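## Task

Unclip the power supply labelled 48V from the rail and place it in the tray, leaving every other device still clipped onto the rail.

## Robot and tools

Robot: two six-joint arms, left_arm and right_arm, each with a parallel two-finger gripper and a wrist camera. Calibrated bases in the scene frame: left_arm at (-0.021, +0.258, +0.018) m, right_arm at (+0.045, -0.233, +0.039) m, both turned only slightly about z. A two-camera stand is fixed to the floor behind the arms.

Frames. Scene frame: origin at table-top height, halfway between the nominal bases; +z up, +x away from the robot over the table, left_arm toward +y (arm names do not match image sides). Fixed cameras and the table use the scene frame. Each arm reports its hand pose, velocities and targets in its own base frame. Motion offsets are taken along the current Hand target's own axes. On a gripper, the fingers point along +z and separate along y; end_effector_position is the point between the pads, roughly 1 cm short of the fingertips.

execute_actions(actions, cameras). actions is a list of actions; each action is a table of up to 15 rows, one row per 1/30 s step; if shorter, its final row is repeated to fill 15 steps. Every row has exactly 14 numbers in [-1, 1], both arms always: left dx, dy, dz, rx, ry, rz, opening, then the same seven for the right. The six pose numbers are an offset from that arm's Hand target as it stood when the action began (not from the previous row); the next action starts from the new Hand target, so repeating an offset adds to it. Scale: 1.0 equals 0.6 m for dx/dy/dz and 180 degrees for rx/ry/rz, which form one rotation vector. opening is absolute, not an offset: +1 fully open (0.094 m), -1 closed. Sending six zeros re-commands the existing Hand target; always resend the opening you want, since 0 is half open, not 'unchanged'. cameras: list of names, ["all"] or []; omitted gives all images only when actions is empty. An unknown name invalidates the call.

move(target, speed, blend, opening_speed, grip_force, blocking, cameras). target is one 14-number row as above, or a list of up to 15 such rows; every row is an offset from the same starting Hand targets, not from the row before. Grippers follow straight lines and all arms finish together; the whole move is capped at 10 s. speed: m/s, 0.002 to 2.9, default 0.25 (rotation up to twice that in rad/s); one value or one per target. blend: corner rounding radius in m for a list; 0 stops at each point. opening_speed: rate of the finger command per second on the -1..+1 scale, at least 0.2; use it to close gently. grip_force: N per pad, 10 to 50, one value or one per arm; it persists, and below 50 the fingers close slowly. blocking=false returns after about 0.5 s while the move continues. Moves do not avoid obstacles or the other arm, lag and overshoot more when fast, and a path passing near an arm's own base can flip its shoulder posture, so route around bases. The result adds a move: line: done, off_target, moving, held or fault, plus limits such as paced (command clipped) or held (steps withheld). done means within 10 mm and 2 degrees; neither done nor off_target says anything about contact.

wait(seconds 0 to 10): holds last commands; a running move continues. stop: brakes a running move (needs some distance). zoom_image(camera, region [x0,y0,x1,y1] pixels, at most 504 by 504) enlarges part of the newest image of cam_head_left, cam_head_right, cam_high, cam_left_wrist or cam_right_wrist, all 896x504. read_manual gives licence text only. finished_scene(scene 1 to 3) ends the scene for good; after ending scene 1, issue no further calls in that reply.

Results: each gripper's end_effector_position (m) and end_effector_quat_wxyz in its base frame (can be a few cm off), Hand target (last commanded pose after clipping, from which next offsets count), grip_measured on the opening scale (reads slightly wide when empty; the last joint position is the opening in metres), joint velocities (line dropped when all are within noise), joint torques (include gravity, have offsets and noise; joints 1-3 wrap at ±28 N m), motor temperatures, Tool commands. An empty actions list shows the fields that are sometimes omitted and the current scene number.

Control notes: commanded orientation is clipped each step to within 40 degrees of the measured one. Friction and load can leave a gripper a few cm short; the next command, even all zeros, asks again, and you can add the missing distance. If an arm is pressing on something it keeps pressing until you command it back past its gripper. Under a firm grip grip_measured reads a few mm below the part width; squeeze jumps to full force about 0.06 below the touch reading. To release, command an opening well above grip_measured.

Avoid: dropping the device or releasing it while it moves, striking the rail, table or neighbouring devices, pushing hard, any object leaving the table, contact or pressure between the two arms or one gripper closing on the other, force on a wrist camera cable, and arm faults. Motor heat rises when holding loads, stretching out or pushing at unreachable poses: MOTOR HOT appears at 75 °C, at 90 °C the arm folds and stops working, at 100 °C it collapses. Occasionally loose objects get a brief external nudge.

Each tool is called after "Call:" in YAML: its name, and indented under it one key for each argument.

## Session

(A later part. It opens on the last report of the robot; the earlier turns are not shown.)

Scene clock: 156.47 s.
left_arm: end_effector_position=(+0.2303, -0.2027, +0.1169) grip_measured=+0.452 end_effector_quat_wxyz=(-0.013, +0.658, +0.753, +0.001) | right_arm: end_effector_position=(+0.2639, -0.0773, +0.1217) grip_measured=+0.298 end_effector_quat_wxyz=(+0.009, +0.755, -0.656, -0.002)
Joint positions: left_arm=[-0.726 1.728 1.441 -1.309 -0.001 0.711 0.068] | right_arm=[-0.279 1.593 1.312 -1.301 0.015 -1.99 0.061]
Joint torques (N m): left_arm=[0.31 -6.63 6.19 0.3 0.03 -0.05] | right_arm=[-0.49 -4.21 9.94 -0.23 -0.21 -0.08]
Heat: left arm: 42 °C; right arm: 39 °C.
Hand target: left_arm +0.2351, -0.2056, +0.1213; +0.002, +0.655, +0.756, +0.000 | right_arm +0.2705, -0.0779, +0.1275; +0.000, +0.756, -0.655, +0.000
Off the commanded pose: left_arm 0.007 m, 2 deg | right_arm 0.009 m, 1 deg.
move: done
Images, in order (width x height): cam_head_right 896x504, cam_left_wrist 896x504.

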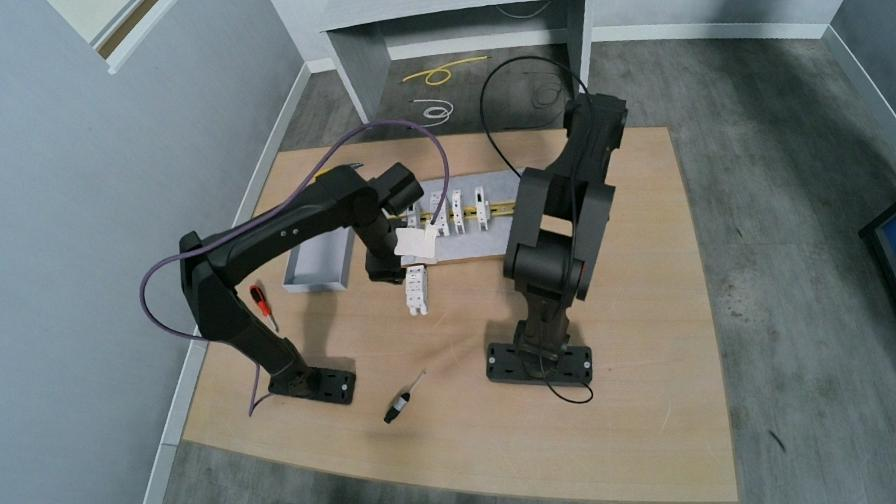

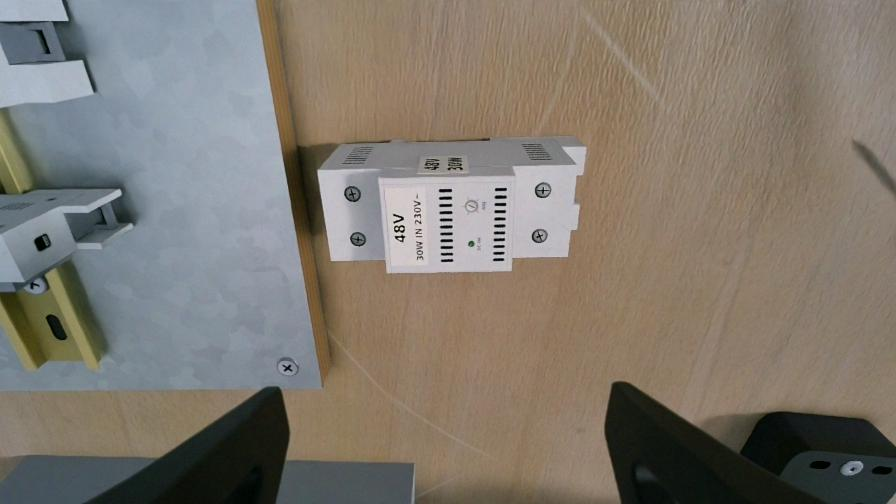

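Call:
move:
  target:
    - [-0.026,-0.002,0.05,0,0,0,0.4,0,0,0,0,0,0,0.3]
    - [-0.026,-0.002,0.122,0,0,0,0.4,0,0,0,0,0,0,0.3]
  speed: [0.1,0.06]
  cameras: ["cam_left_wrist"]

Scene clock: 165.43 s.
left_arm: end_effector_position=(+0.2359, -0.2184, +0.0497) grip_measured=+0.402 end_effector_quat_wxyz=(-0.002, +0.655, +0.756, +0.001) | right_arm: end_effector_position=(+0.2639, -0.0773, +0.1217) grip_measured=+0.298 end_effector_quat_wxyz=(+0.009, +0.755, -0.656, -0.002)
Joint positions: left_arm=[-0.751 1.808 1.266 -1.034 -0.001 0.677 0.066] | right_arm=[-0.279 1.593 1.312 -1.301 0.015 -1.99 0.061]
Joint torques (N m): left_arm=[-0.54 -6.34 5.05 0.32 0.03 -0.04] | right_arm=[-0.5 -4.19 9.94 -0.23 -0.21 -0.08]
Heat: left arm: 41 °C; right arm: 40 °C.
Hand target: left_arm +0.2364, -0.2213, +0.0480; +0.001, +0.655, +0.756, +0.000 | right_arm +0.2705, -0.0779, +0.1275; +0.000, +0.756, -0.655, +0.000
Off the commanded pose: left_arm 0.003 m, 0 deg | right_arm 0.009 m, 1 deg.
move: done
Images, in order (width x height): cam_left_wrist 896x504.

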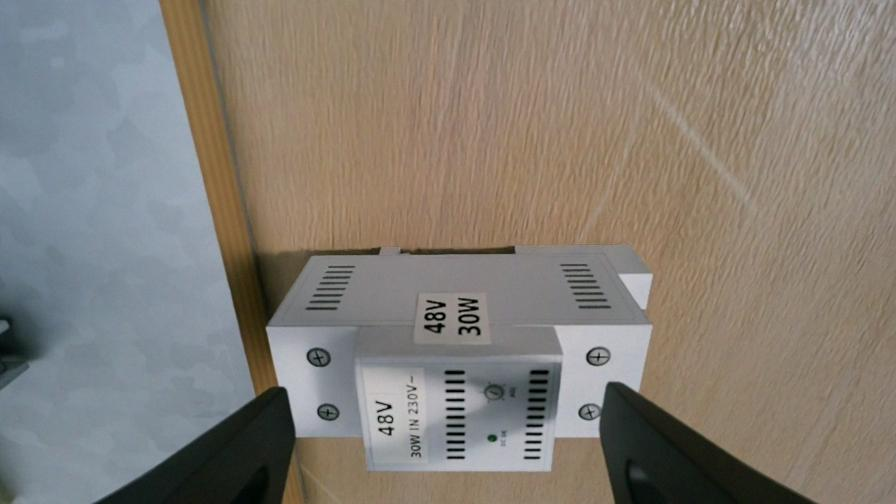

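Call:
move:
  target:
    - [0,-0.008,0.02,0,0,0,0.4,0,0,0,0,0,0,0.3]
    - [0,-0.008,0.02,0,0,0,-0.22,0,0,0,0,0,0,0.3]
  speed: 0.05
  opening_speed: 0.35
  cameras: ["cam_left_wrist"]

Scene clock: 171.00 s.
left_arm: end_effector_position=(+0.2322, -0.2194, +0.0392) grip_measured=-0.060 end_effector_quat_wxyz=(+0.001, +0.654, +0.757, +0.001) | right_arm: end_effector_position=(+0.2639, -0.0773, +0.1217) grip_measured=+0.298 end_effector_quat_wxyz=(+0.009, +0.755, -0.656, -0.002)
Joint positions: left_arm=[-0.761 1.808 1.222 -0.984 -0.001 0.665 0.044] | right_arm=[-0.279 1.593 1.312 -1.301 0.015 -1.99 0.061]
Joint torques (N m): left_arm=[-0.69 -5.97 4.92 0.35 0.03 -0.04] | right_arm=[-0.51 -4.21 9.95 -0.23 -0.2 -0.08]
Heat: left arm: 41 °C; right arm: 41 °C.
Hand target: left_arm +0.2316, -0.2220, +0.0360; +0.001, +0.655, +0.756, +0.000 | right_arm +0.2705, -0.0779, +0.1275; +0.000, +0.756, -0.655, +0.000
Off the commanded pose: left_arm 0.004 m, 0 deg | right_arm 0.009 m, 1 deg.
move: done
Images, in order (width x height): cam_left_wrist 896x504.

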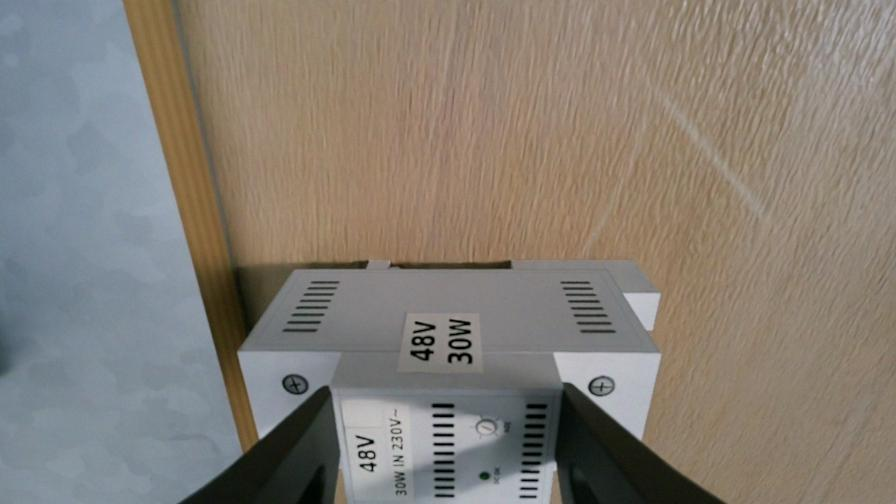

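Call:
move:
  target:
    - [0,0,-0.158,0,0,0,-0.25,0,0,0,0,0,0,0.3]
    - [0.413,0.25,-0.158,0,0,0,-0.25,0,0,0,0,0,0,0.3]
    - [0.413,0.25,-0.045,0,0,0,-0.25,0,0,0,0,0,0,0.3]
  speed: [0.1,0.15,0.07]
  blend: [0.02,0.01,0]
  cameras: ["cam_left_wrist"]

Call:
move:
  target: [0,0,0.045,0,0,0,-0.25,0,0,0,0,0,0,0.3]
  speed: 0.02
  cameras: ["cam_left_wrist"]

Scene clock: 183.40 s.
left_arm: end_effector_position=(+0.3428, +0.0467, +0.0628) grip_measured=-0.060 end_effector_quat_wxyz=(-0.004, +0.651, +0.759, +0.001) | right_arm: end_effector_position=(+0.2639, -0.0773, +0.1217) grip_measured=+0.298 end_effector_quat_wxyz=(+0.009, +0.755, -0.656, -0.002)
Joint positions: left_arm=[0.129 1.884 1.419 -1.11 -0.007 1.547 0.044] | right_arm=[-0.279 1.593 1.312 -1.301 0.015 -1.99 0.061]
Joint torques (N m): left_arm=[-0.18 -7.25 5.34 0.28 0.1 0.07] | right_arm=[-0.5 -4.23 9.96 -0.22 -0.2 -0.09]
Heat: left arm: 41 °C; right arm: 41 °C.
Hand target: left_arm +0.3447, +0.0447, +0.0629; +0.002, +0.655, +0.756, +0.000 | right_arm +0.2705, -0.0779, +0.1275; +0.000, +0.756, -0.655, +0.000
Off the commanded pose: left_arm 0.003 m, 1 deg | right_arm 0.009 m, 1 deg.
move: done
Images, in order (width x height): cam_left_wrist 896x504.

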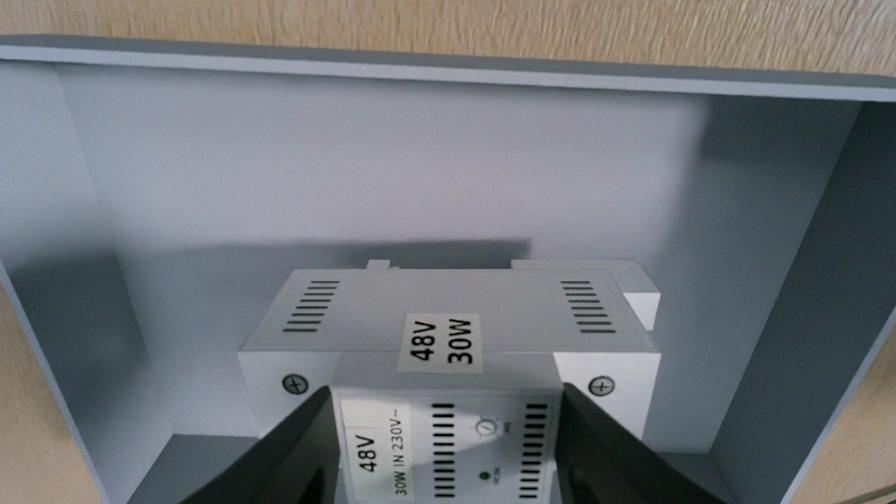

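Scene clock: 184.97 s.
left_arm: end_effector_position=(+0.3423, +0.0467, +0.0418) grip_measured=-0.060 end_effector_quat_wxyz=(-0.004, +0.651, +0.759, +0.001) | right_arm: end_effector_position=(+0.2639, -0.0773, +0.1217) grip_measured=+0.298 end_effector_quat_wxyz=(+0.009, +0.755, -0.656, -0.002)
Joint positions: left_arm=[0.129 1.903 1.358 -1.03 -0.007 1.547 0.044] | right_arm=[-0.279 1.593 1.312 -1.301 0.015 -1.99 0.061]
Joint torques (N m): left_arm=[-0.2 -6.61 4.27 0.5 0.1 0.07] | right_arm=[-0.49 -4.22 9.95 -0.23 -0.21 -0.08]
Heat: left arm: 41 °C; right arm: 41 °C.
Hand target: left_arm +0.3447, +0.0447, +0.0359; +0.002, +0.655, +0.756, +0.000 | right_arm +0.2705, -0.0779, +0.1275; +0.000, +0.756, -0.655, +0.000
Off the commanded pose: left_arm 0.007 m, 1 deg | right_arm 0.009 m, 1 deg.
move: done
Images, in order (width x height): cam_left_wrist 896x504.

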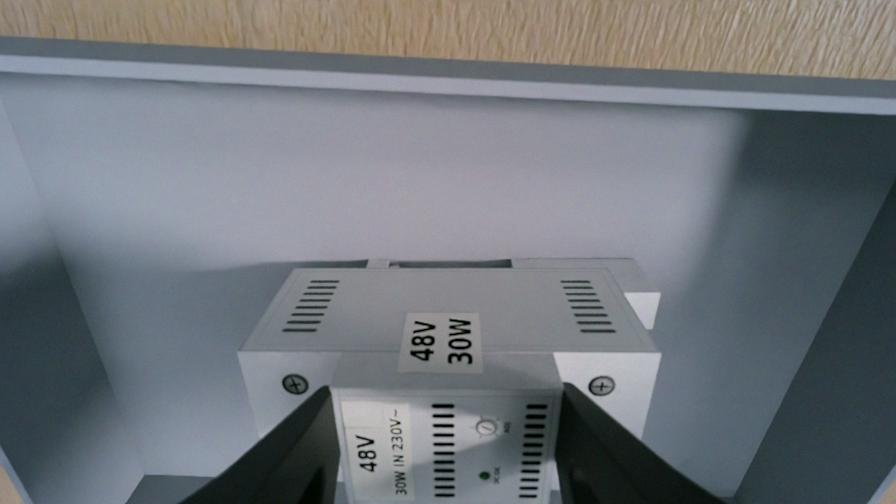

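Call:
move:
  target:
    - [0,0,-0.008,0,0,0,-0.25,0,0,0,0,0,0,0.3]
    - [0,0,-0.008,0,0,0,0.25,0,0,0,0,0,0,0.3]
    - [0,0,-0.15,0,0,0,0.25,0,0,0,0,0,0,0.3]
  speed: [0.03,0.05,0.1]
  opening_speed: 0.3
  cameras: ["cam_left_wrist","cam_high"]

Call:
zoom_image:
  camera: "cam_high"
  region: [370, 220, 540, 370]

Scene clock: 194.77 s.
left_arm: end_effector_position=(+0.3405, +0.0465, +0.1103) grip_measured=+0.248 end_effector_quat_wxyz=(-0.016, +0.651, +0.759, -0.012) | right_arm: end_effector_position=(+0.2639, -0.0773, +0.1217) grip_measured=+0.298 end_effector_quat_wxyz=(+0.009, +0.755, -0.656, -0.002)
Joint positions: left_arm=[0.129 1.884 1.608 -1.333 -0.007 1.548 0.059] | right_arm=[-0.279 1.593 1.312 -1.301 0.015 -1.99 0.061]
Joint torques (N m): left_arm=[-0.14 -9.42 7.58 0.02 0.1 0.07] | right_arm=[-0.5 -4.22 9.92 -0.22 -0.2 -0.08]
Heat: left arm: 41 °C; right arm: 42 °C.
Hand target: left_arm +0.3446, +0.0449, +0.1260; +0.002, +0.655, +0.756, +0.000 | right_arm +0.2705, -0.0779, +0.1275; +0.000, +0.756, -0.655, +0.000
Off the commanded pose: left_arm 0.016 m, 2 deg | right_arm 0.009 m, 1 deg.
move: off_target (left_arm)
Images, in order (width x height): cam_high 896x504, cam_left_wrist 896x504.

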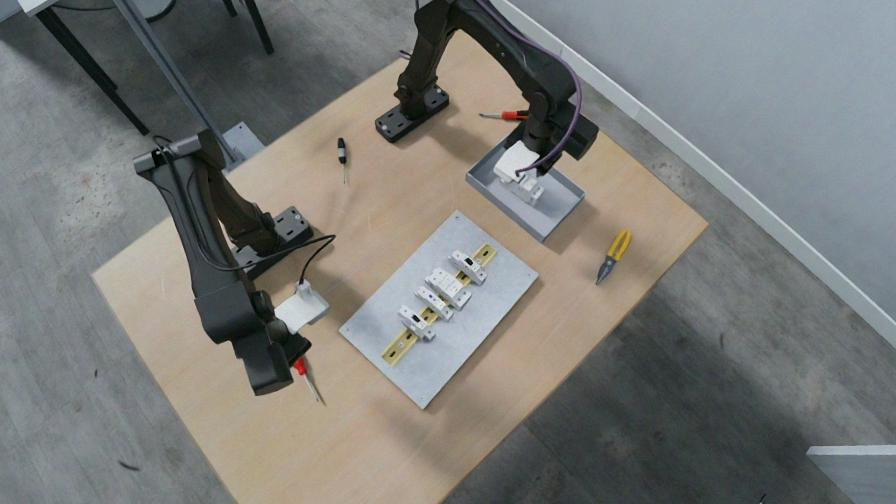

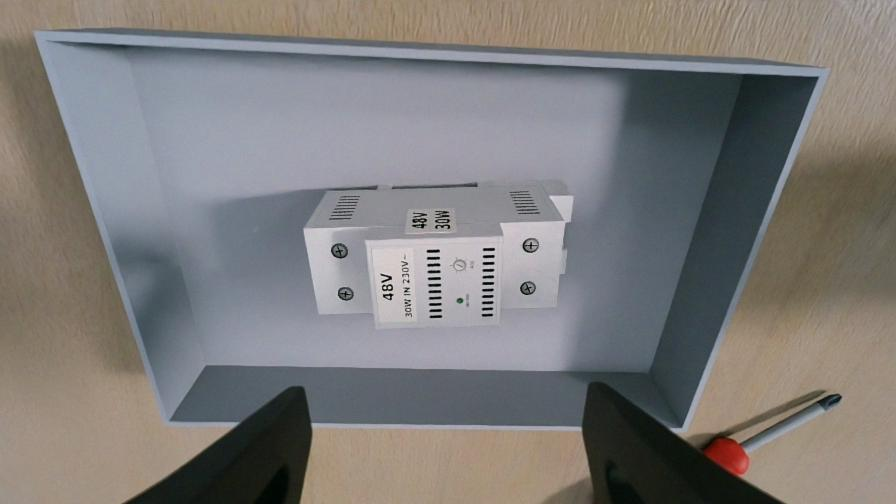

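Scaled by 2.965 from the camera's 896x504 image, which has a finer 1280x720 frame.

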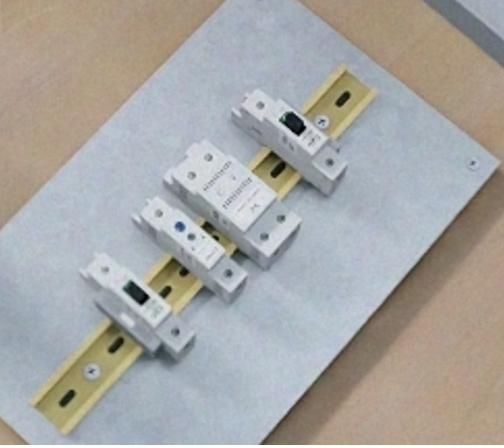

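Call:
finished_scene:
  scene: 3

The scene is finished: the task was done.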